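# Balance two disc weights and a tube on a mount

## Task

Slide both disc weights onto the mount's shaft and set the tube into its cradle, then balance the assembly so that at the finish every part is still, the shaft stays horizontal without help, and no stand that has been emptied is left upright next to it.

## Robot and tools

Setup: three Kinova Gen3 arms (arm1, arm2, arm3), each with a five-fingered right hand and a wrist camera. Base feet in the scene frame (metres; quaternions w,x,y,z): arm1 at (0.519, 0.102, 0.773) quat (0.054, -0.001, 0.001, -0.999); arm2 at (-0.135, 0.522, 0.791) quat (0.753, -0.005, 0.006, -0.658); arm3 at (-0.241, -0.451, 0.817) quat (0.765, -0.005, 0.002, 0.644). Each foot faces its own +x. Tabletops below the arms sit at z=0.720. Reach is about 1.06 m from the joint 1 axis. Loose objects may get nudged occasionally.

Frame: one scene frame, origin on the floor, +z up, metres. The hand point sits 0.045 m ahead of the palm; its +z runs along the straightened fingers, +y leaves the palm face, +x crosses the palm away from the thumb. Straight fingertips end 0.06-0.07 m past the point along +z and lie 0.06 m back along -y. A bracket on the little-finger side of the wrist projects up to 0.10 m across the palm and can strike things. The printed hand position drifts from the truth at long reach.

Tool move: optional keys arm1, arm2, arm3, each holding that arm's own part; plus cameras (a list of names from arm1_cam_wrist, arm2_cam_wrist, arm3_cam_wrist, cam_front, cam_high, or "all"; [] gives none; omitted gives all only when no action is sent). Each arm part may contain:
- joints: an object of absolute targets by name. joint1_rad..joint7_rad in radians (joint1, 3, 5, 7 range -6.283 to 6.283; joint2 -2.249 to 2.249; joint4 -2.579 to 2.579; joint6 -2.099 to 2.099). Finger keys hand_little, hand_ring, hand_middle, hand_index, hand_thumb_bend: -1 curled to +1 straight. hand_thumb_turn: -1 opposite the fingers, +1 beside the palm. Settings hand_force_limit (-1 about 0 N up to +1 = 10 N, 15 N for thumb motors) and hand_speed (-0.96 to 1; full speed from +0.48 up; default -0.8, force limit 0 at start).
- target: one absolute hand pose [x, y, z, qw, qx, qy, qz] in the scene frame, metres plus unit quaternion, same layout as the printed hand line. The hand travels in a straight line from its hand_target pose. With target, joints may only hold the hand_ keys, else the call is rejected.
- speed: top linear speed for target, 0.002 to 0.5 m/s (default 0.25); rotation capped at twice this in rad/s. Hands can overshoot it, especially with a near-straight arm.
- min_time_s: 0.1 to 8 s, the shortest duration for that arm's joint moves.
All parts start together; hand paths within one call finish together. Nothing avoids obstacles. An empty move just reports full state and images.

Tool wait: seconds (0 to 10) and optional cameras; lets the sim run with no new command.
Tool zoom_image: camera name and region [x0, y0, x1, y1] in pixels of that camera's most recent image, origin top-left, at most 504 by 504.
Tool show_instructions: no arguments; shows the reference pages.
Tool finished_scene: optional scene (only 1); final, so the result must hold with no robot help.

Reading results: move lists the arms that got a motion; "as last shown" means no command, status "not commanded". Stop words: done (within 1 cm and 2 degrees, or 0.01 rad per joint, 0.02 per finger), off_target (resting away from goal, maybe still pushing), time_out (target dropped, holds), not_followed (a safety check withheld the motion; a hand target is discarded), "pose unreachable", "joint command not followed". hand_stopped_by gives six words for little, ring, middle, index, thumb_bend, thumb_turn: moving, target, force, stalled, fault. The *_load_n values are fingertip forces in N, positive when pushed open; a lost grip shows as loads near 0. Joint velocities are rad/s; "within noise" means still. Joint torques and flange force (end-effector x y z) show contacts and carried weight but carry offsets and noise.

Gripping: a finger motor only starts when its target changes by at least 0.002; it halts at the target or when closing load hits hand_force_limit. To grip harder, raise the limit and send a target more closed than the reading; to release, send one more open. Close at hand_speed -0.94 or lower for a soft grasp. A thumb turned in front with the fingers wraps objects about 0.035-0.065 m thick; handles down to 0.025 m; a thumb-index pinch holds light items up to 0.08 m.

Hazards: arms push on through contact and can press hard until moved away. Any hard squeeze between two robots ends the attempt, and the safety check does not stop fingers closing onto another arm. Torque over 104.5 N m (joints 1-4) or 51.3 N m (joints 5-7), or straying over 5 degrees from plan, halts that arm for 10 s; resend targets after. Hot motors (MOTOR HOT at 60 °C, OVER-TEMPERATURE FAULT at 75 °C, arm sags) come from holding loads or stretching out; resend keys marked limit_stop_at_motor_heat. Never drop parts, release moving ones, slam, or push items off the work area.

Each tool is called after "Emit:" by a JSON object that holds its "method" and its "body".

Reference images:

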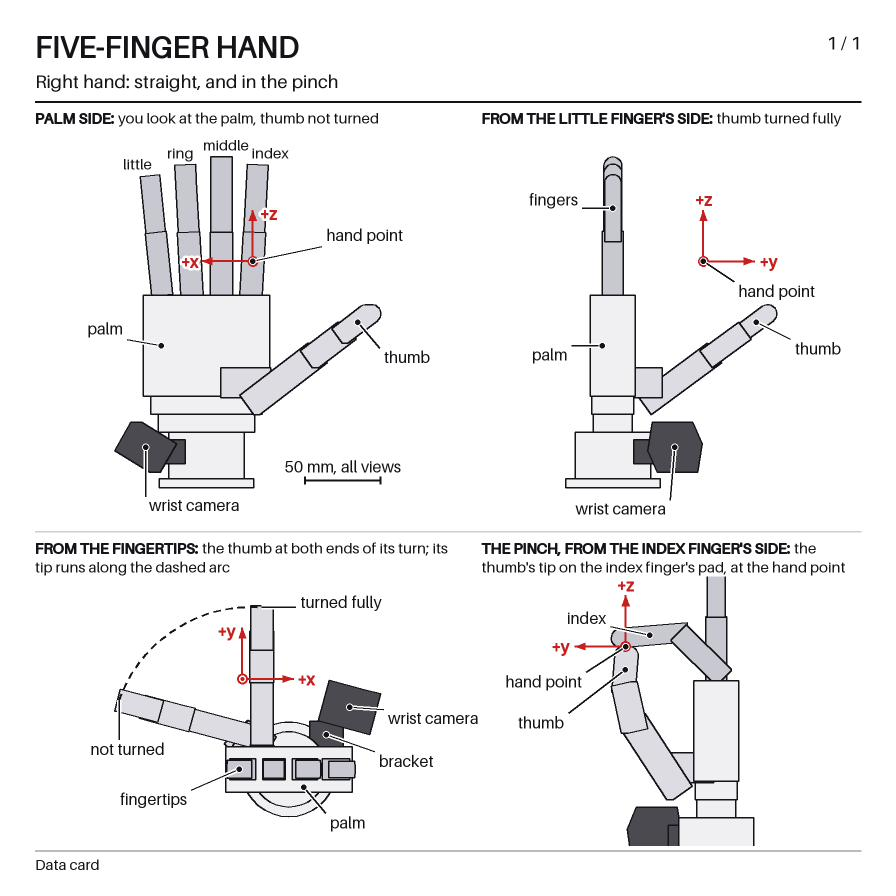

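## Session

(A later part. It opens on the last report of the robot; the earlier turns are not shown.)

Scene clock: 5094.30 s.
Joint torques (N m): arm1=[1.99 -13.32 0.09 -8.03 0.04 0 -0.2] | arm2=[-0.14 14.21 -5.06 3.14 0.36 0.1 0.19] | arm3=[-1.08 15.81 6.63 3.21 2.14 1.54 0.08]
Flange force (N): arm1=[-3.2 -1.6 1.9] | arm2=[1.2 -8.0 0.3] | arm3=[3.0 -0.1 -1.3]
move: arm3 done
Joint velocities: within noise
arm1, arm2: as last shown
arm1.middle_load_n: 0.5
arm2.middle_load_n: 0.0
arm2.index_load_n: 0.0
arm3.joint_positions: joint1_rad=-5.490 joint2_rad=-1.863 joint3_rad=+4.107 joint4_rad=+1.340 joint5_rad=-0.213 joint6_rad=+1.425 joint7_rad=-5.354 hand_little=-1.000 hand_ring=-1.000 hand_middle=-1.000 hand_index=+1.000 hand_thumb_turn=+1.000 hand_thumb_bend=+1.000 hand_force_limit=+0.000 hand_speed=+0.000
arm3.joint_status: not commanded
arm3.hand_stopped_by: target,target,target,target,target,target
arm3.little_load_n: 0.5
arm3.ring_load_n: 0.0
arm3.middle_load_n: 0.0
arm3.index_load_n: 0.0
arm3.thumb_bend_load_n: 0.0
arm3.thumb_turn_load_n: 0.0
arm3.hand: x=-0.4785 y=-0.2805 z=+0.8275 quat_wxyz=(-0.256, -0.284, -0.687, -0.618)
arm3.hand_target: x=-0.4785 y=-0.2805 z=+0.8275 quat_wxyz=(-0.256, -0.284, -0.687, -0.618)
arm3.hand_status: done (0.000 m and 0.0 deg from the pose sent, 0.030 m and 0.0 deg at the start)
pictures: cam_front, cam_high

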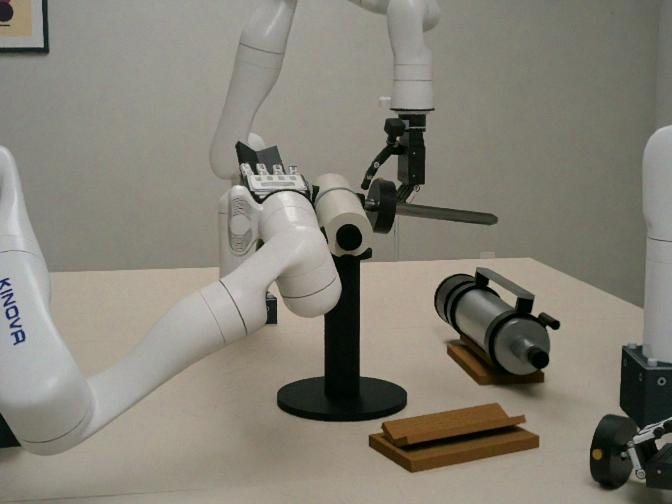

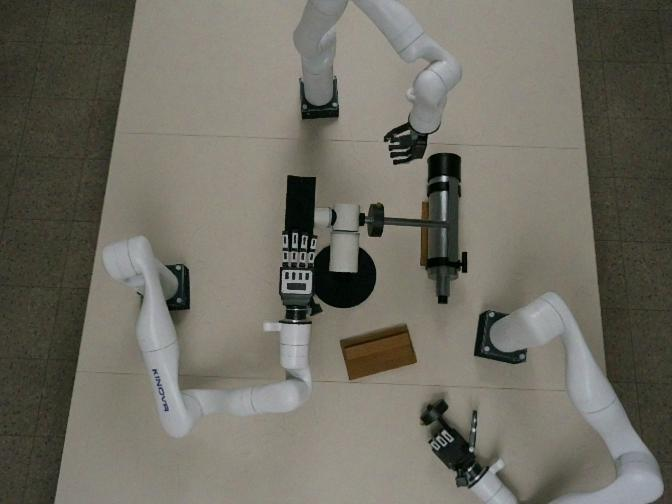

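Emit:
{"method": "move", "body": {"arm3": {"target":[-0.4405,-0.3185,0.8275,0.2561,0.2844,0.6866,0.6182],"speed":0.04}, "cameras": ["cam_high","cam_front"]}}

Emit:
{"method": "zoom_image", "body": {"camera": "cam_high", "region": [410, 390, 470, 440]}}

Emit:
{"method": "zoom_image", "body": {"camera": "cam_front", "region": [572, 390, 672, 494]}}

Scene clock: 5101.77 s.
Joint torques (N m): arm1=[1.99 -13.34 0.1 -7.98 0.02 0.03 -0.23] | arm2=[-0.15 14.3 -5.08 3.15 0.4 0.09 0.18] | arm3=[-1.05 14.84 6.03 3.85 1.97 1.73 0.09]
Flange force (N): arm1=[-3.0 -1.7 1.9] | arm2=[1.1 -7.9 0.2] | arm3=[3.3 -0.1 -1.6]
move: arm3 done
Joint velocities: within noise
arm1, arm2: as last shown
arm1.ring_load_n: 0.5
arm1.thumb_bend_load_n: 0.0
arm2.index_load_n: 0.5
arm3.joint_positions: joint1_rad=-5.610 joint2_rad=-1.847 joint3_rad=+4.050 joint4_rad=+1.460 joint5_rad=-0.259 joint6_rad=+1.401 joint7_rad=-5.382 hand_little=-1.000 hand_ring=-1.000 hand_middle=-1.000 hand_index=+1.000 hand_thumb_turn=+1.000 hand_thumb_bend=+1.000 hand_force_limit=+0.000 hand_speed=+0.000
arm3.joint_status: not commanded
arm3.hand_stopped_by: target,target,target,target,target,target
arm3.little_load_n: 0.0
arm3.ring_load_n: 0.0
arm3.middle_load_n: 0.0
arm3.index_load_n: 0.0
arm3.thumb_bend_load_n: 0.0
arm3.thumb_turn_load_n: 0.0
arm3.hand: x=-0.4405 y=-0.3185 z=+0.8275 quat_wxyz=(-0.256, -0.284, -0.687, -0.618)
arm3.hand_target: x=-0.4405 y=-0.3185 z=+0.8275 quat_wxyz=(-0.256, -0.284, -0.687, -0.618)
arm3.hand_status: done (0.000 m and 0.0 deg from the pose sent, 0.054 m and 0.0 deg at the start)
pictures: cam_front, cam_high

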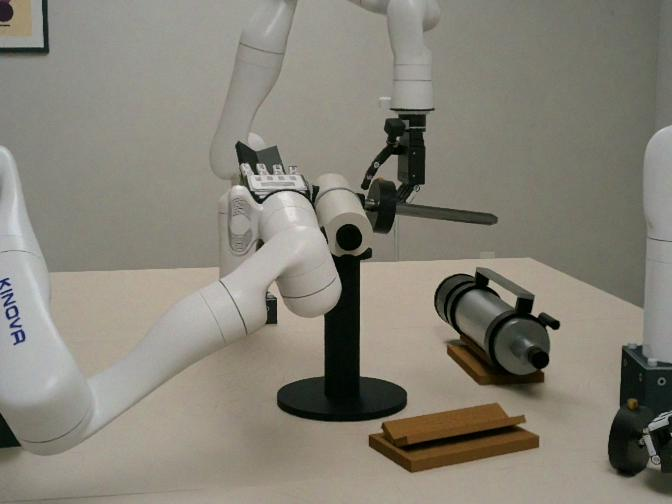

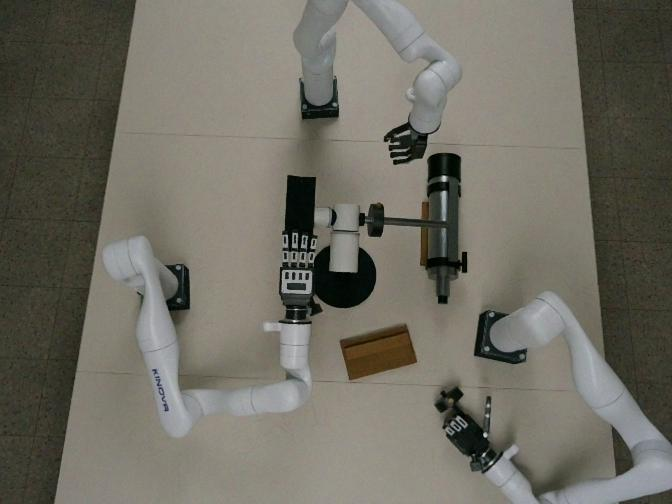

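Scaled by 8.400 from the camera's image (finer frame: 960x720).

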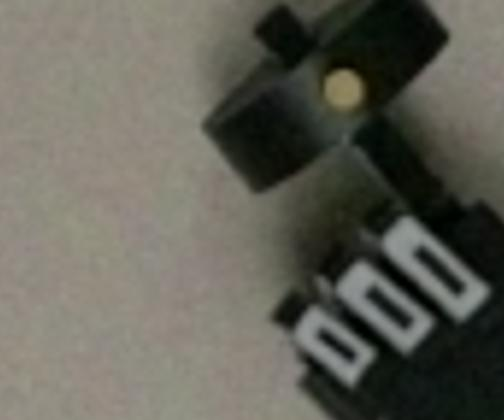

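Scaled by 4.846 from the camera's image (finer frame: 960x720).

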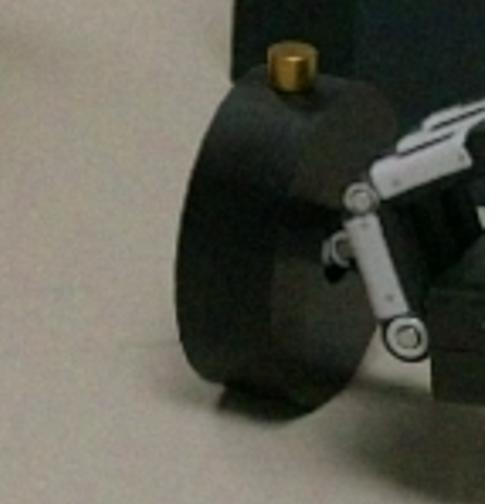

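Emit:
{"method": "move", "body": {"arm3": {"target":[-0.4485,-0.3105,0.8275,0.2561,0.2844,0.6866,0.6182],"speed":0.03}, "cameras": []}}

Emit:
{"method": "move", "body": {"arm3": {"target":[-0.4473,-0.3117,0.8275,0.2561,0.2844,0.6866,0.6182],"speed":0.02}, "cameras": ["cam_high","cam_front"]}}

Emit:
{"method": "zoom_image", "body": {"camera": "cam_high", "region": [410, 380, 470, 430]}}

Emit:
{"method": "zoom_image", "body": {"camera": "cam_front", "region": [572, 390, 672, 494]}}

Scene clock: 5119.80 s.
Joint torques (N m): arm1=[2.04 -13.35 0.04 -7.99 0.04 0.04 -0.22] | arm2=[-0.16 14.26 -5.1 3.13 0.38 0.14 0.18] | arm3=[-1.17 15.07 6.14 3.8 2 1.82 0.11]
Flange force (N): arm1=[-3.1 -1.7 2.0] | arm2=[1.0 -7.9 0.4] | arm3=[3.7 -0.3 -1.4]
move: arm3 done
Joint velocities: within noise
arm1, arm2: as last shown
arm1.ring_load_n: 0.0
arm1.middle_load_n: 0.0
arm2.index_load_n: 0.0
arm3.joint_positions: joint1_rad=-5.585 joint2_rad=-1.851 joint3_rad=+4.063 joint4_rad=+1.436 joint5_rad=-0.249 joint6_rad=+1.405 joint7_rad=-5.376 hand_little=-1.000 hand_ring=-1.000 hand_middle=-1.000 hand_index=+1.000 hand_thumb_turn=+1.000 hand_thumb_bend=+1.000 hand_force_limit=+0.000 hand_speed=+0.000
arm3.joint_status: not commanded
arm3.hand_stopped_by: target,target,target,target,target,target
arm3.little_load_n: 0.0
arm3.ring_load_n: 0.0
arm3.middle_load_n: 0.0
arm3.index_load_n: 0.0
arm3.thumb_bend_load_n: 0.0
arm3.thumb_turn_load_n: 0.0
arm3.hand: x=-0.4485 y=-0.3105 z=+0.8275 quat_wxyz=(-0.256, -0.284, -0.687, -0.618)
arm3.hand_target: x=-0.4485 y=-0.3105 z=+0.8275 quat_wxyz=(-0.256, -0.284, -0.687, -0.618)
arm3.hand_status: done (0.000 m and 0.0 deg from the pose sent, 0.011 m and 0.0 deg at the start)

Scene clock: 5120.77 s.
Joint torques (N m): arm1=[2.04 -13.33 0.13 -7.98 0.04 0.03 -0.21] | arm2=[-0.13 14.26 -5.11 3.13 0.39 0.09 0.17] | arm3=[-0.99 15 6.29 3.72 2.06 1.52 0.14]
Flange force (N): arm1=[-3.1 -1.8 1.9] | arm2=[1.1 -7.9 0.3] | arm3=[2.9 -0.3 -2.0]
move: arm3 done
Joint velocities: within noise
arm1, arm2: as last shown
arm3.joint_positions: joint1_rad=-5.589 joint2_rad=-1.850 joint3_rad=+4.061 joint4_rad=+1.440 joint5_rad=-0.251 joint6_rad=+1.404 joint7_rad=-5.376 hand_little=-1.000 hand_ring=-1.000 hand_middle=-1.000 hand_index=+1.000 hand_thumb_turn=+1.000 hand_thumb_bend=+1.000 hand_force_limit=+0.000 hand_speed=+0.000
arm3.joint_status: not commanded
arm3.hand_stopped_by: target,target,target,target,target,target
arm3.little_load_n: 0.0
arm3.ring_load_n: 0.0
arm3.middle_load_n: 0.0
arm3.index_load_n: 0.0
arm3.thumb_bend_load_n: 0.0
arm3.thumb_turn_load_n: 0.0
arm3.hand: x=-0.4473 y=-0.3117 z=+0.8275 quat_wxyz=(-0.256, -0.284, -0.687, -0.618)
arm3.hand_target: x=-0.4473 y=-0.3117 z=+0.8275 quat_wxyz=(-0.256, -0.284, -0.687, -0.618)
arm3.hand_status: done (0.000 m and 0.0 deg from the pose sent, 0.002 m and 0.0 deg at the start)
pictures: cam_front, cam_high

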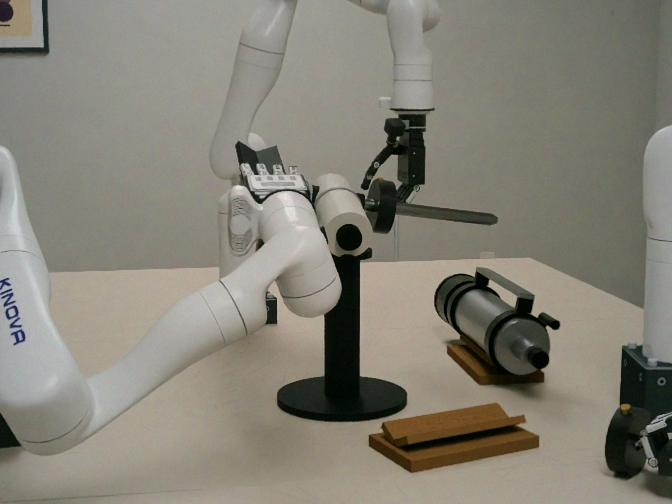

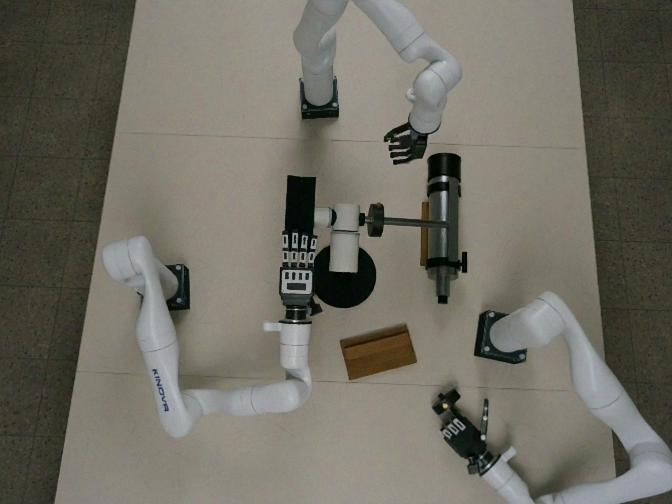

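Scaled by 8.400 from the camera's image (finer frame: 960x720).

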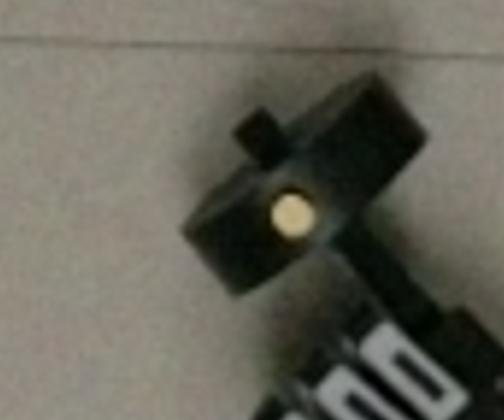

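Scaled by 4.846 from the camera's image (finer frame: 960x720).

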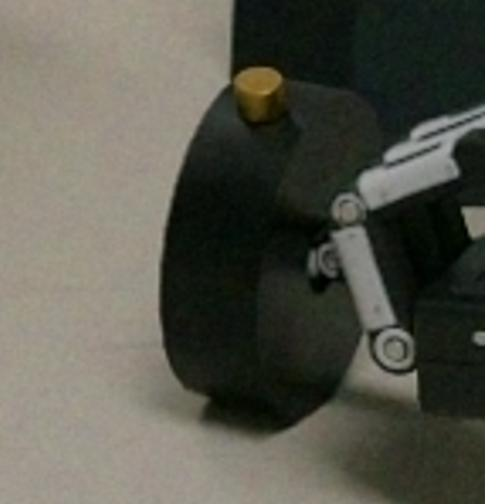

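Emit:
{"method": "move", "body": {"arm3": {"target":[-0.4720,-0.3364,0.8312,0.2561,0.2844,0.6866,0.6182],"speed":0.04}, "cameras": ["cam_high"]}}

Emit:
{"method": "zoom_image", "body": {"camera": "cam_high", "region": [410, 380, 470, 430]}}

Scene clock: 5131.67 s.
Joint torques (N m): arm1=[2 -13.32 0.09 -8 0.03 0.03 -0.22] | arm2=[-0.11 14.28 -5.11 3.22 0.38 0.1 0.19] | arm3=[-1.08 15.95 6.42 3.13 2.24 1.64 0.13]
Flange force (N): arm1=[-3.1 -1.6 2.0] | arm2=[1.4 -7.9 0.1] | arm3=[2.8 -0.7 -1.9]
move: arm3 done
Joint velocities: within noise
arm1, arm2: as last shown
arm1.index_load_n: 0.5
arm3.joint_positions: joint1_rad=-5.589 joint2_rad=-1.835 joint3_rad=+4.070 joint4_rad=+1.343 joint5_rad=-0.239 joint6_rad=+1.510 joint7_rad=-5.391 hand_little=-1.000 hand_ring=-1.000 hand_middle=-1.000 hand_index=+1.000 hand_thumb_turn=+1.000 hand_thumb_bend=+1.000 hand_force_limit=+0.000 hand_speed=+0.000
arm3.joint_status: not commanded
arm3.hand_stopped_by: target,target,target,target,target,target
arm3.little_load_n: 0.0
arm3.ring_load_n: 0.0
arm3.middle_load_n: 0.5
arm3.index_load_n: 0.0
arm3.thumb_bend_load_n: 0.0
arm3.thumb_turn_load_n: 0.0
arm3.hand: x=-0.4720 y=-0.3364 z=+0.8312 quat_wxyz=(-0.256, -0.284, -0.687, -0.618)
arm3.hand_target: x=-0.4720 y=-0.3364 z=+0.8312 quat_wxyz=(-0.256, -0.284, -0.687, -0.618)
arm3.hand_status: done (0.000 m and 0.0 deg from the pose sent, 0.035 m and 0.0 deg at the start)

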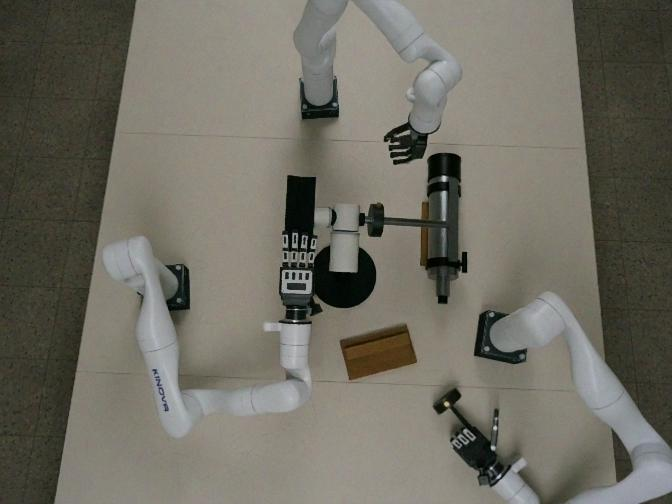

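Scaled by 8.400 from the camera's image (finer frame: 960x720).

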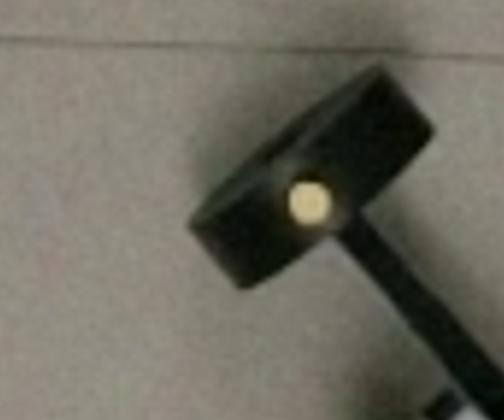

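Emit:
{"method": "move", "body": {"arm3": {"target":[-0.5080,-0.3724,0.8360,0.2561,0.2844,0.6866,0.6182],"speed":0.06}, "cameras": ["cam_high","cam_front"]}}

Emit:
{"method": "zoom_image", "body": {"camera": "cam_high", "region": [410, 380, 470, 430]}}

Emit:
{"method": "zoom_image", "body": {"camera": "cam_front", "region": [572, 390, 672, 494]}}

Scene clock: 5138.23 s.
Joint torques (N m): arm1=[1.99 -13.31 0.06 -8.01 0.02 0.01 -0.23] | arm2=[-0.19 14.29 -5.09 3.18 0.38 0.1 0.22] | arm3=[-1.03 17.48 5.9 2.2 1.91 1.84 0.12]
Flange force (N): arm1=[-3.1 -1.5 1.9] | arm2=[1.0 -7.9 0.2] | arm3=[3.2 -0.5 -2.1]
move: arm3 done
Joint velocities: within noise
arm1, arm2: as last shown
arm1.index_load_n: 0.0
arm3.joint_positions: joint1_rad=-5.576 joint2_rad=-1.823 joint3_rad=+4.082 joint4_rad=+1.180 joint5_rad=-0.226 joint6_rad=+1.668 joint7_rad=-5.415 hand_little=-1.000 hand_ring=-1.000 hand_middle=-1.000 hand_index=+1.000 hand_thumb_turn=+1.000 hand_thumb_bend=+1.000 hand_force_limit=+0.000 hand_speed=+0.000
arm3.joint_status: not commanded
arm3.hand_stopped_by: target,target,target,target,target,target
arm3.little_load_n: 0.5
arm3.ring_load_n: 0.0
arm3.middle_load_n: 0.0
arm3.index_load_n: 0.0
arm3.thumb_bend_load_n: 0.0
arm3.thumb_turn_load_n: 0.0
arm3.hand: x=-0.5080 y=-0.3724 z=+0.8360 quat_wxyz=(-0.256, -0.284, -0.687, -0.618)
arm3.hand_target: x=-0.5080 y=-0.3724 z=+0.8360 quat_wxyz=(-0.256, -0.284, -0.687, -0.618)
arm3.hand_status: done (0.000 m and 0.0 deg from the pose sent, 0.051 m and 0.0 deg at the start)
pictures: cam_front, cam_high

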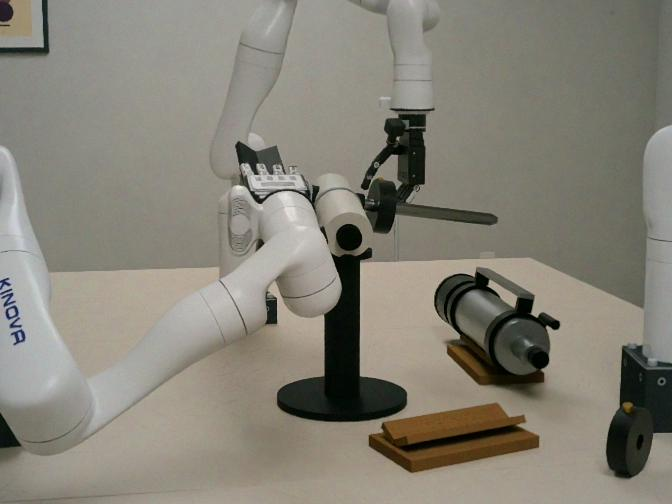

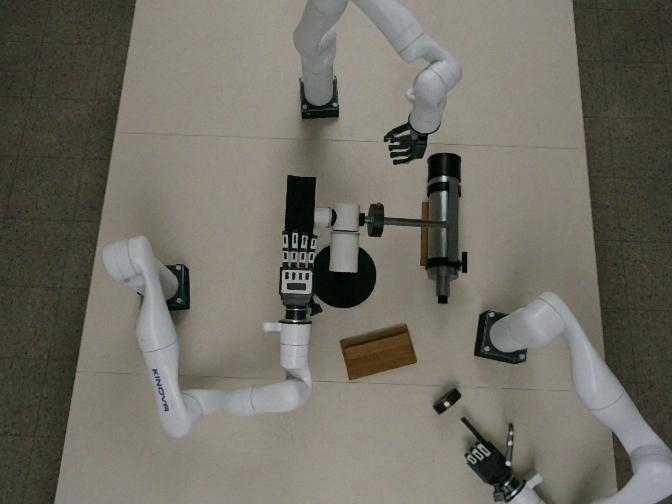

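Scaled by 8.400 from the camera's image (finer frame: 960x720).

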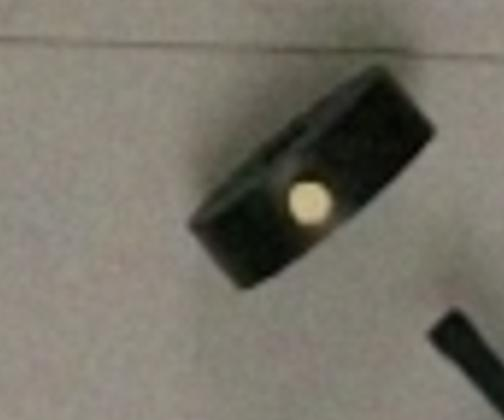

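Scaled by 4.846 from the camera's image (finer frame: 960x720).

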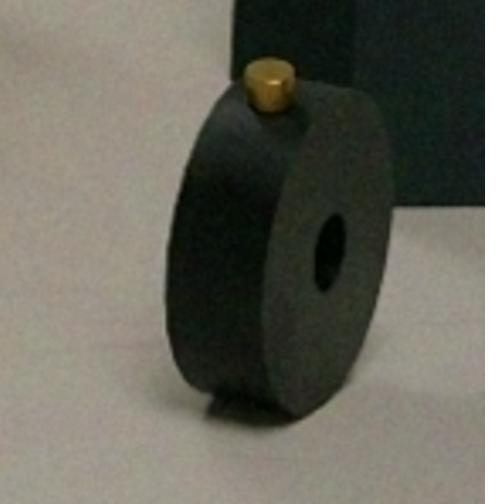

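Emit:
{"method": "move", "body": {"arm3": {"target":[-0.52,-0.36,0.95,0.1648,0.3454,0.8339,0.3978],"speed":0.25}, "cameras": []}}

Emit:
{"method": "move", "body": {"arm3": {"joints":{"hand_middle":1,"hand_ring":1,"hand_little":1},"target":[-0.43,-0.24,0.98,0,0.3827,0.9239,0],"speed":0.3}, "cameras": ["cam_front"]}}

Scene clock: 5184.73 s.
Joint torques (N m): arm1=[2.03 -13.36 0.08 -8.05 0 0.01 -0.21] | arm2=[-0.13 14.28 -5.15 3.14 0.4 0.08 0.23] | arm3=[-1.16 16.35 6.47 -1.08 1.78 1.09 0.12]
Flange force (N): arm1=[-3.2 -1.7 2.1] | arm2=[1.1 -7.9 0.2] | arm3=[3.0 0.5 -1.5]
move: arm3 done
Joint velocities: within noise
arm1, arm2: as last shown
arm3.joint_positions: joint1_rad=-5.625 joint2_rad=-1.231 joint3_rad=+4.211 joint4_rad=+1.599 joint5_rad=-0.281 joint6_rad=+1.347 joint7_rad=-5.164 hand_little=-1.000 hand_ring=-1.000 hand_middle=-1.000 hand_index=+1.000 hand_thumb_turn=+1.000 hand_thumb_bend=+1.000 hand_force_limit=+0.000 hand_speed=+0.000
arm3.joint_status: not commanded
arm3.hand_stopped_by: target,target,target,target,target,target
arm3.little_load_n: 0.0
arm3.ring_load_n: 0.0
arm3.middle_load_n: 0.0
arm3.index_load_n: 0.0
arm3.thumb_bend_load_n: 0.0
arm3.thumb_turn_load_n: 0.0
arm3.hand: x=-0.5200 y=-0.3600 z=+0.9500 quat_wxyz=(-0.165, -0.345, -0.834, -0.398)
arm3.hand_target: x=-0.5200 y=-0.3600 z=+0.9500 quat_wxyz=(-0.165, -0.345, -0.834, -0.398)
arm3.hand_status: done (0.000 m and 0.0 deg from the pose sent, 0.115 m and 33.0 deg at the start)

Scene clock: 5186.93 s.
Joint torques (N m): arm1=[2.01 -13.3 0.05 -7.98 0.03 0.03 -0.22] | arm2=[-0.14 14.29 -5.09 3.16 0.35 0.13 0.18] | arm3=[-1.06 7.38 1.86 -5.35 0.1 0.25 0.05]
Flange force (N): arm1=[-3.1 -1.7 1.9] | arm2=[1.1 -7.9 0.3] | arm3=[1.4 2.9 -0.6]
move: arm3 done
Joint velocities: within noise
arm1.joint_positions: joint1_rad=-0.700 joint2_rad=+0.300 joint3_rad=+0.000 joint4_rad=+1.700 joint5_rad=+0.000 joint6_rad=+1.140 joint7_rad=-5.500 hand_little=+0.000 hand_ring=+0.000 hand_middle=+0.000 hand_index=+0.000 hand_thumb_turn=-1.000 hand_thumb_bend=+0.500 hand_force_limit=-0.100 hand_speed=-0.850
arm1.joint_status: not commanded
arm1.hand_stopped_by: target,target,target,target,target,target
arm1.little_load_n: 0.0
arm1.ring_load_n: 0.0
arm1.middle_load_n: 0.0
arm1.index_load_n: 0.0
arm1.thumb_bend_load_n: 0.0
arm1.thumb_turn_load_n: 0.0
arm1.hand: x=+0.2473 y=-0.1171 z=+1.0069 quat_wxyz=(-0.002, -0.010, +1.000, +0.000)
arm1.hand_target: x=+0.2473 y=-0.1171 z=+1.0069 quat_wxyz=(-0.002, -0.010, +1.000, +0.000)
arm1.hand_status: not commanded
arm2.joint_positions: joint1_rad=-1.735 joint2_rad=-2.074 joint3_rad=+1.157 joint4_rad=+1.663 joint5_rad=+0.333 joint6_rad=+1.312 joint7_rad=+1.211 hand_little=+1.000 hand_ring=+1.000 hand_middle=+1.000 hand_index=+1.000 hand_thumb_turn=-1.000 hand_thumb_bend=+1.000 hand_force_limit=+0.300 hand_speed=-0.300
arm2.joint_status: not commanded
arm2.hand_stopped_by: target,target,target,target,target,target
arm2.little_load_n: 0.0
arm2.ring_load_n: 0.0
arm2.middle_load_n: 0.0
arm2.index_load_n: 0.0
arm2.thumb_bend_load_n: 0.0
arm2.thumb_turn_load_n: -0.5
arm2.hand: x=-0.0970 y=+0.1460 z=+1.0105 quat_wxyz=(-0.558, +0.435, -0.435, +0.557)
arm2.hand_target: x=-0.0970 y=+0.1460 z=+1.0105 quat_wxyz=(-0.558, +0.435, -0.435, +0.557)
arm2.hand_status: not commanded
arm3.joint_positions: joint1_rad=-5.104 joint2_rad=-0.378 joint3_rad=+4.229 joint4_rad=+2.090 joint5_rad=-0.424 joint6_rad=+0.905 joint7_rad=-4.391 hand_little=+1.000 hand_ring=+1.000 hand_middle=+1.000 hand_index=+1.000 hand_thumb_turn=+1.000 hand_thumb_bend=+1.000 hand_force_limit=+0.000 hand_speed=+0.000
arm3.joint_status: all done
arm3.hand_stopped_by: target,target,target,target,target,target
arm3.little_load_n: 0.0
arm3.ring_load_n: 0.0
arm3.middle_load_n: 0.0
arm3.index_load_n: 0.0
arm3.thumb_bend_load_n: -0.5
arm3.thumb_turn_load_n: 0.0
arm3.hand: x=-0.4300 y=-0.2400 z=+0.9800 quat_wxyz=(+0.000, -0.383, -0.924, +0.000)
arm3.hand_target: x=-0.4300 y=-0.2400 z=+0.9800 quat_wxyz=(+0.000, -0.383, -0.924, +0.000)
arm3.hand_status: done (0.000 m and 0.0 deg from the pose sent, 0.153 m and 51.0 deg at the start)

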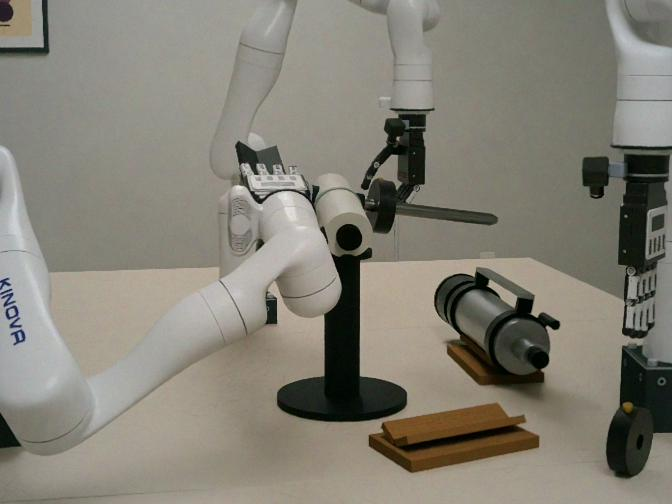

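Emit:
{"method": "move", "body": {"arm3": {"joints":{"hand_thumb_turn":-1},"target":[-0.409,-0.2864,0.93,0.1458,-0.3127,0.8507,-0.3967],"speed":0.3}, "cameras": ["cam_front","arm3_cam_wrist","cam_high"]}}

Scene clock: 5195.93 s.
Joint torques (N m): arm1=[2.05 -13.32 0.06 -8.03 0.04 0.03 -0.2] | arm2=[-0.04 14.28 -5.11 3.11 0.39 0.12 0.2] | arm3=[-1.06 13.7 1.58 -2.34 0.4 2.03 -0.03]
Flange force (N): arm1=[-3.3 -1.7 2.0] | arm2=[1.2 -7.9 0.5] | arm3=[-1.9 -0.7 -1.9]
move: arm3 done
Joint velocities: within noise
arm1, arm2: as last shown
arm1.little_load_n: 0.5
arm1.index_load_n: 0.5
arm2.thumb_turn_load_n: 0.0
arm3.joint_positions: joint1_rad=-4.455 joint2_rad=-0.705 joint3_rad=+3.612 joint4_rad=+1.839 joint5_rad=-0.240 joint6_rad=+1.550 joint7_rad=-2.951 hand_little=+1.000 hand_ring=+1.000 hand_middle=+1.000 hand_index=+1.000 hand_thumb_turn=-1.000 hand_thumb_bend=+1.000 hand_force_limit=+0.000 hand_speed=+0.000
arm3.joint_status: all done
arm3.hand_stopped_by: target,target,target,target,target,target
arm3.little_load_n: 0.0
arm3.ring_load_n: 0.0
arm3.middle_load_n: 0.0
arm3.index_load_n: 0.0
arm3.thumb_bend_load_n: 0.0
arm3.thumb_turn_load_n: 0.0
arm3.hand: x=-0.4090 y=-0.2864 z=+0.9300 quat_wxyz=(-0.146, +0.313, -0.851, +0.397)
arm3.hand_target: x=-0.4090 y=-0.2864 z=+0.9300 quat_wxyz=(-0.146, +0.313, -0.851, +0.397)
arm3.hand_status: done (0.000 m and 0.0 deg from the pose sent, 0.071 m and 96.4 deg at the start)
pictures: arm3_cam_wrist, cam_front, cam_high

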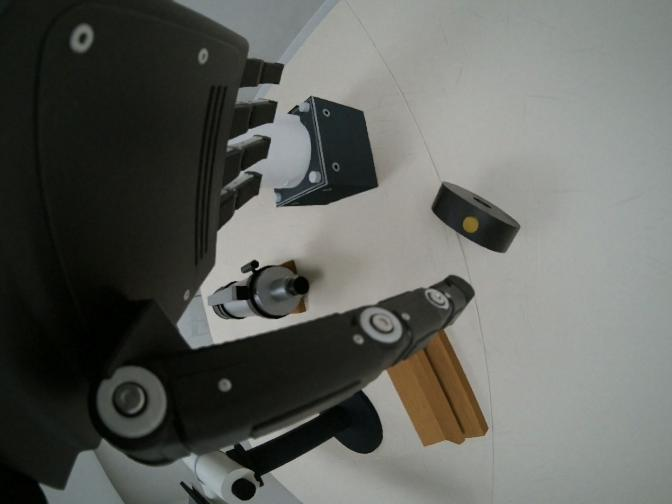

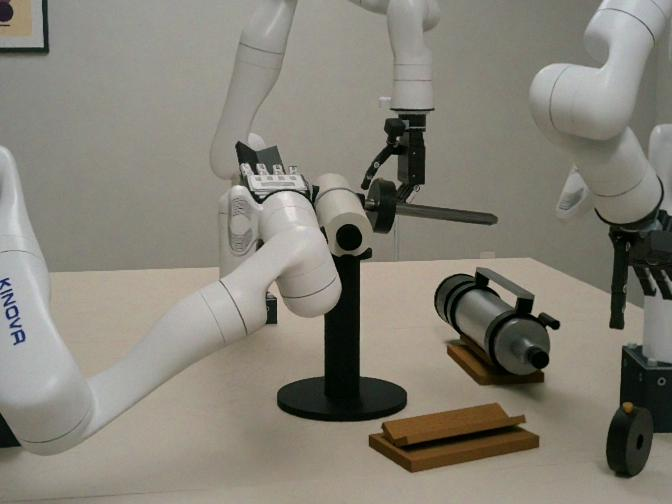

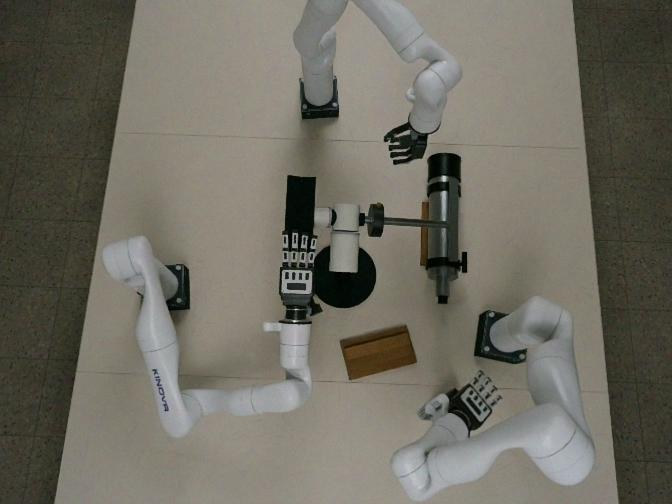

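Emit:
{"method": "move", "body": {"arm3": {"target":[-0.409,-0.2864,0.86,0.1458,-0.3127,0.8507,-0.3967],"speed":0.15}, "cameras": ["cam_front","arm3_cam_wrist","cam_high"]}}

Emit:
{"method": "zoom_image", "body": {"camera": "arm3_cam_wrist", "region": [350, 130, 550, 280]}}

Emit:
{"method": "zoom_image", "body": {"camera": "cam_front", "region": [572, 350, 672, 494]}}

Scene clock: 5233.40 s.
Joint torques (N m): arm1=[2 -13.34 0.1 -7.98 0 0.02 -0.2] | arm2=[-0.07 14.31 -5.13 3.15 0.38 0.1 0.22] | arm3=[-1.01 14.7 1.73 -1.01 0.45 2.11 0.02]
Flange force (N): arm1=[-3.1 -1.7 1.9] | arm2=[1.2 -7.8 0.3] | arm3=[-1.7 -0.2 -2.0]
move: arm3 done
Joint velocities: within noise
arm1, arm2: as last shown
arm1.little_load_n: 0.0
arm1.index_load_n: 0.0
arm3.joint_positions: joint1_rad=-4.428 joint2_rad=-0.851 joint3_rad=+3.575 joint4_rad=+1.866 joint5_rad=-0.294 joint6_rad=+1.388 joint7_rad=-2.911 hand_little=+1.000 hand_ring=+1.000 hand_middle=+1.000 hand_index=+1.000 hand_thumb_turn=-1.000 hand_thumb_bend=+1.000 hand_force_limit=+0.000 hand_speed=+0.000
arm3.joint_status: not commanded
arm3.hand_stopped_by: target,target,target,target,target,target
arm3.little_load_n: 0.0
arm3.ring_load_n: 0.0
arm3.middle_load_n: 0.0
arm3.index_load_n: 0.0
arm3.thumb_bend_load_n: 0.0
arm3.thumb_turn_load_n: 0.0
arm3.hand: x=-0.4090 y=-0.2864 z=+0.8600 quat_wxyz=(-0.146, +0.313, -0.851, +0.397)
arm3.hand_target: x=-0.4090 y=-0.2864 z=+0.8600 quat_wxyz=(-0.146, +0.313, -0.851, +0.397)
arm3.hand_status: done (0.000 m and 0.0 deg from the pose sent, 0.070 m and 0.0 deg at the start)
pictures: arm3_cam_wrist, cam_front, cam_high

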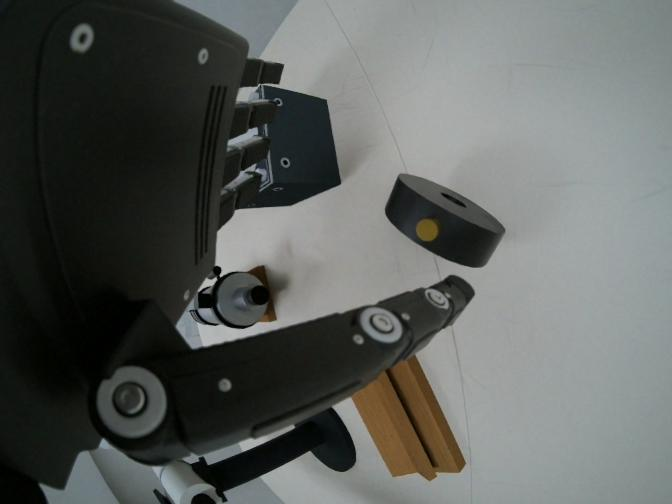

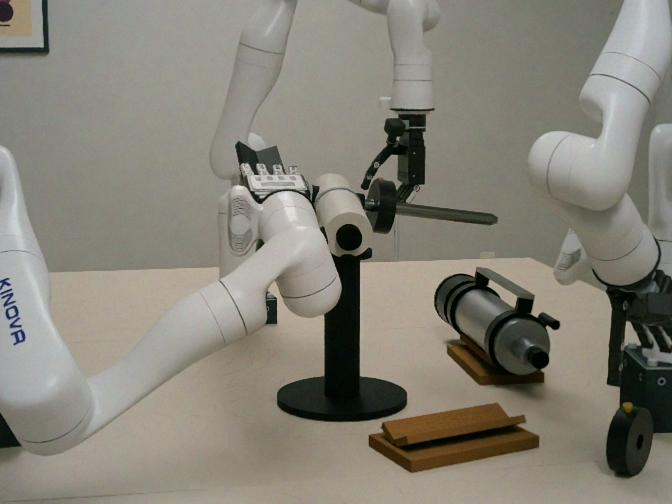

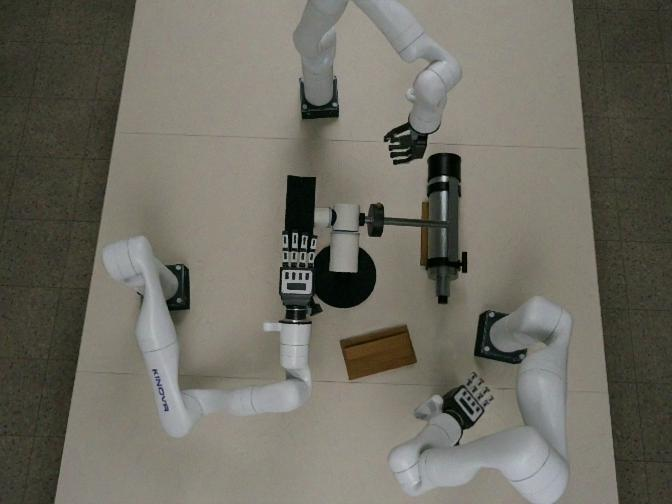

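Scaled by 2.520 from the camera's image (finer frame: 960x720).

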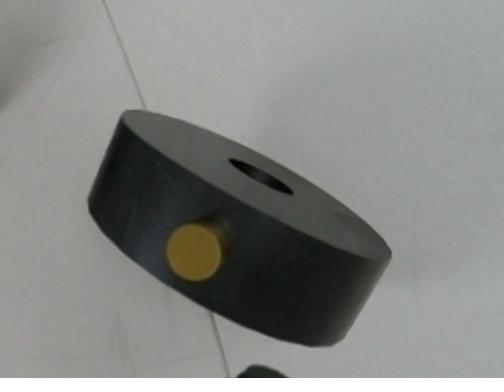

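Scaled by 3.500 from the camera's image (finer frame: 960x720).

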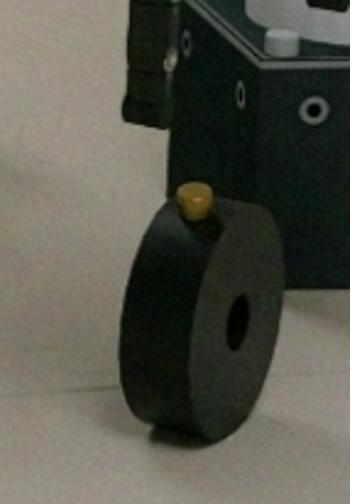

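Emit:
{"method": "move", "body": {"arm3": {"target":[-0.4193,-0.2948,0.82,0.1458,-0.3127,0.8507,-0.3967],"speed":0.12}, "cameras": ["cam_front","arm3_cam_wrist"]}}

Emit:
{"method": "zoom_image", "body": {"camera": "cam_front", "region": [572, 350, 672, 494]}}

Scene clock: 5254.77 s.
Joint torques (N m): arm1=[2.06 -13.33 0.1 -7.97 0.02 0.02 -0.21] | arm2=[-0.15 14.24 -5.11 3.17 0.36 0.09 0.2] | arm3=[-1.05 15.32 1.64 -0.47 0.51 2.07 0]
Flange force (N): arm1=[-3.1 -1.8 1.9] | arm2=[1.2 -7.9 0.2] | arm3=[-1.6 -0.1 -2.0]
move: arm3 done
Joint velocities: within noise
arm1, arm2: as last shown
arm3.joint_positions: joint1_rad=-4.435 joint2_rad=-0.939 joint3_rad=+3.541 joint4_rad=+1.857 joint5_rad=-0.343 joint6_rad=+1.314 joint7_rad=-2.913 hand_little=+1.000 hand_ring=+1.000 hand_middle=+1.000 hand_index=+1.000 hand_thumb_turn=-1.000 hand_thumb_bend=+1.000 hand_force_limit=+0.000 hand_speed=+0.000
arm3.joint_status: not commanded
arm3.hand_stopped_by: target,target,target,target,target,target
arm3.little_load_n: 0.0
arm3.ring_load_n: 0.0
arm3.middle_load_n: 0.0
arm3.index_load_n: 0.0
arm3.thumb_bend_load_n: 0.0
arm3.thumb_turn_load_n: 0.0
arm3.hand: x=-0.4193 y=-0.2948 z=+0.8200 quat_wxyz=(-0.146, +0.313, -0.851, +0.397)
arm3.hand_target: x=-0.4193 y=-0.2948 z=+0.8200 quat_wxyz=(-0.146, +0.313, -0.851, +0.397)
arm3.hand_status: done (0.000 m and 0.0 deg from the pose sent, 0.042 m and 0.0 deg at the start)
pictures: arm3_cam_wrist, cam_front

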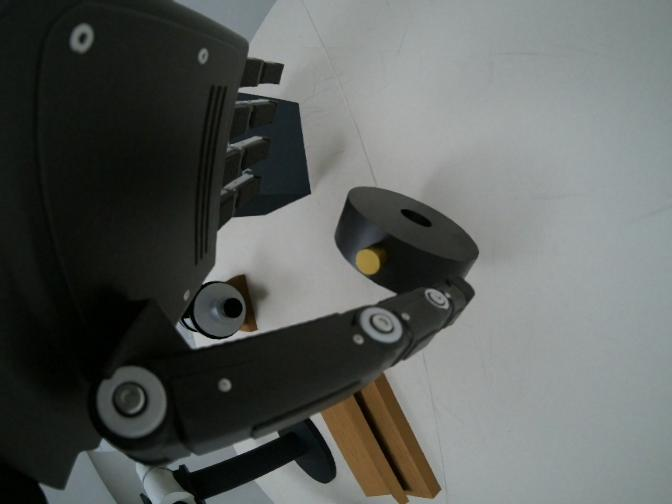

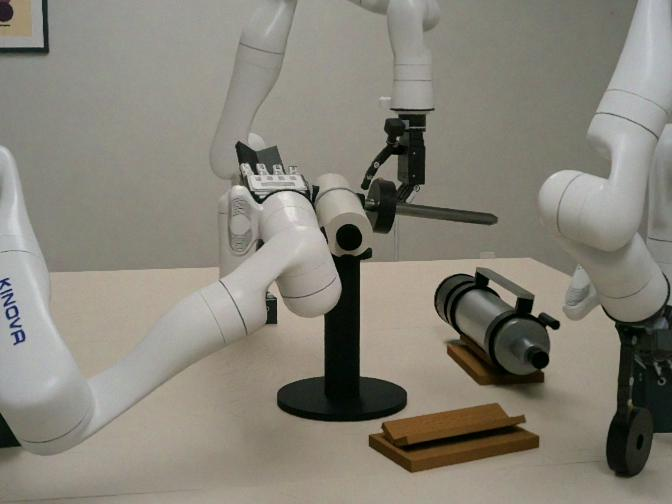

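Scaled by 3.500 from the camera's image (finer frame: 960x720).

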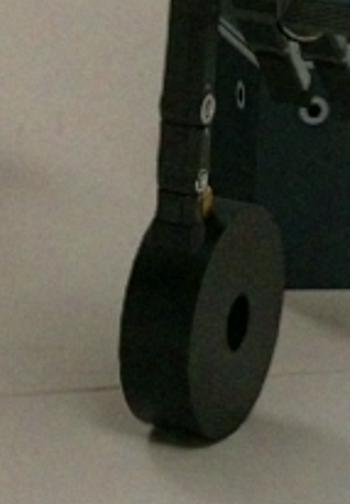

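Emit:
{"method": "move", "body": {"arm3": {"target":[-0.414,-0.2915,0.795,0.1458,-0.3127,0.8507,-0.3967],"speed":0.08}, "cameras": ["cam_front","arm3_cam_wrist"]}}

Emit:
{"method": "zoom_image", "body": {"camera": "cam_front", "region": [572, 350, 672, 494]}}

Scene clock: 5274.50 s.
Joint torques (N m): arm1=[2.02 -13.31 0.1 -8.01 0.04 0.03 -0.2] | arm2=[-0.1 14.25 -5.06 3.14 0.38 0.12 0.18] | arm3=[-1.01 15.53 1.65 -0.03 0.52 2.06 0.04]
Flange force (N): arm1=[-3.2 -1.7 2.0] | arm2=[1.2 -8.0 0.4] | arm3=[-1.5 -0.1 -2.1]
move: arm3 done
Joint velocities: within noise
arm1, arm2: as last shown
arm1.ring_load_n: 0.5
arm1.index_load_n: 0.5
arm1.thumb_bend_load_n: -0.5
arm2.thumb_turn_load_n: 0.5
arm3.joint_positions: joint1_rad=-4.415 joint2_rad=-0.995 joint3_rad=+3.530 joint4_rad=+1.855 joint5_rad=-0.355 joint6_rad=+1.262 joint7_rad=-2.891 hand_little=+1.000 hand_ring=+1.000 hand_middle=+1.000 hand_index=+1.000 hand_thumb_turn=-1.000 hand_thumb_bend=+1.000 hand_force_limit=+0.000 hand_speed=+0.000
arm3.joint_status: not commanded
arm3.hand_stopped_by: target,target,target,target,target,target
arm3.little_load_n: 0.0
arm3.ring_load_n: -0.5
arm3.middle_load_n: 0.0
arm3.index_load_n: 0.0
arm3.thumb_bend_load_n: 0.0
arm3.thumb_turn_load_n: 0.0
arm3.hand: x=-0.4140 y=-0.2915 z=+0.7950 quat_wxyz=(-0.146, +0.313, -0.851, +0.397)
arm3.hand_target: x=-0.4140 y=-0.2915 z=+0.7950 quat_wxyz=(-0.146, +0.313, -0.851, +0.397)
arm3.hand_status: done (0.000 m and 0.0 deg from the pose sent, 0.026 m and 0.0 deg at the start)
pictures: arm3_cam_wrist, cam_front

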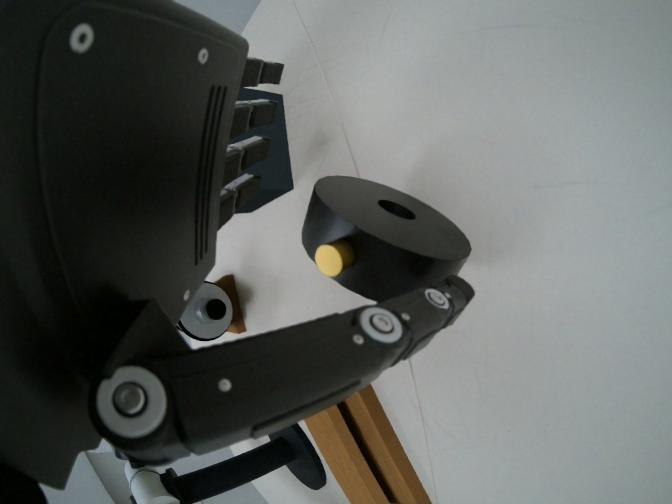

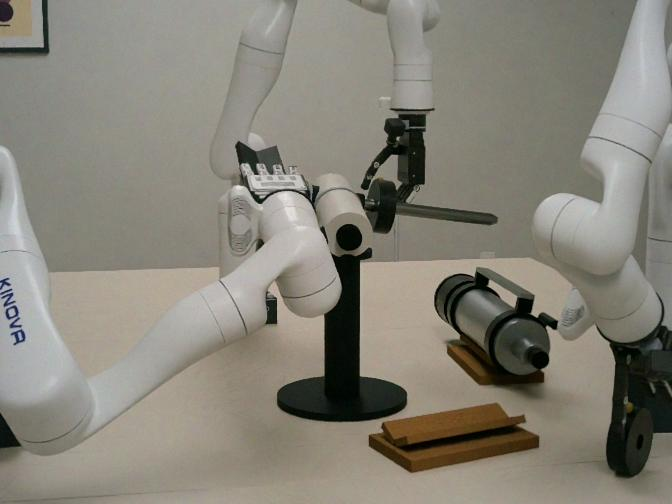

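Scaled by 3.500 from the camera's image (finer frame: 960x720).

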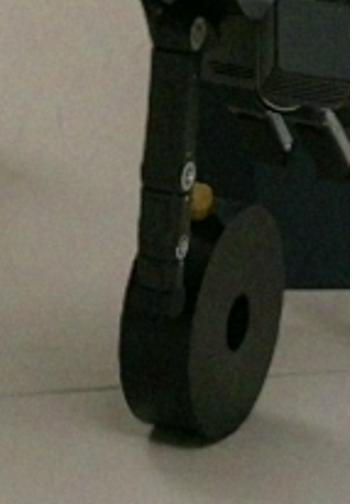

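Emit:
{"method": "move", "body": {"arm3": {"target":[-0.4125,-0.2921,0.775,0.1458,-0.3127,0.8507,-0.3967],"speed":0.06}, "cameras": ["cam_front","arm3_cam_wrist"]}}

Emit:
{"method": "zoom_image", "body": {"camera": "cam_front", "region": [572, 350, 672, 494]}}

Scene clock: 5283.47 s.
Joint torques (N m): arm1=[1.97 -13.35 0.04 -7.98 0.02 0.01 -0.23] | arm2=[-0.14 14.3 -5.09 3.17 0.38 0.11 0.19] | arm3=[-1.04 15.7 1.62 0.24 0.5 2.02 -0.05]
Flange force (N): arm1=[-2.9 -1.6 1.9] | arm2=[1.1 -7.9 0.3] | arm3=[-1.8 -0.2 -2.0]
move: arm3 done
Joint velocities: within noise
arm1, arm2: as last shown
arm1.index_load_n: 0.0
arm1.thumb_bend_load_n: 0.0
arm2.thumb_turn_load_n: 0.0
arm3.joint_positions: joint1_rad=-4.406 joint2_rad=-1.040 joint3_rad=+3.517 joint4_rad=+1.851 joint5_rad=-0.370 joint6_rad=+1.223 joint7_rad=-2.881 hand_little=+1.000 hand_ring=+1.000 hand_middle=+1.000 hand_index=+1.000 hand_thumb_turn=-1.000 hand_thumb_bend=+1.000 hand_force_limit=+0.000 hand_speed=+0.000
arm3.joint_status: not commanded
arm3.hand_stopped_by: target,target,target,target,target,target
arm3.little_load_n: 0.0
arm3.ring_load_n: 0.0
arm3.middle_load_n: 0.0
arm3.index_load_n: 0.0
arm3.thumb_bend_load_n: 0.0
arm3.thumb_turn_load_n: 0.0
arm3.hand: x=-0.4125 y=-0.2921 z=+0.7750 quat_wxyz=(-0.146, +0.313, -0.851, +0.397)
arm3.hand_target: x=-0.4125 y=-0.2921 z=+0.7750 quat_wxyz=(-0.146, +0.313, -0.851, +0.397)
arm3.hand_status: done (0.000 m and 0.0 deg from the pose sent, 0.020 m and 0.0 deg at the start)
pictures: arm3_cam_wrist, cam_front

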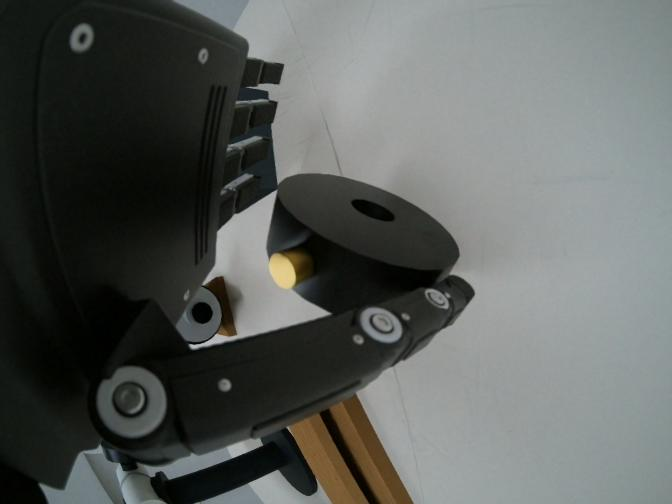

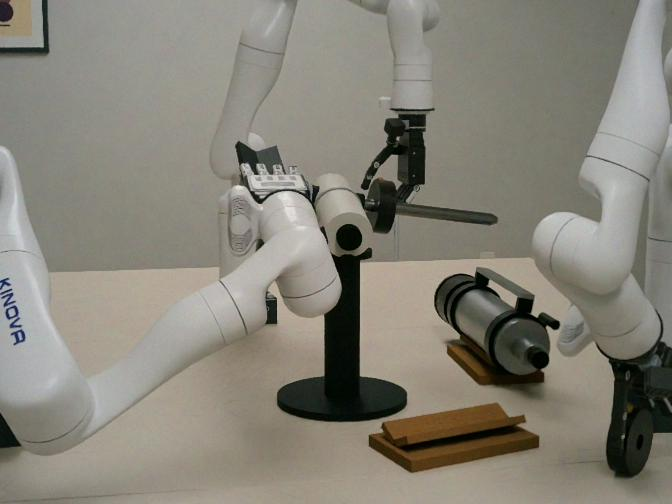

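Scaled by 3.500 from the camera's image (finer frame: 960x720).

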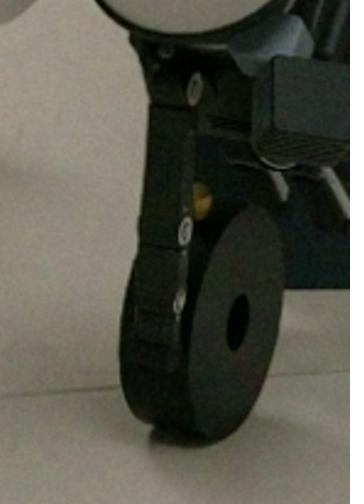

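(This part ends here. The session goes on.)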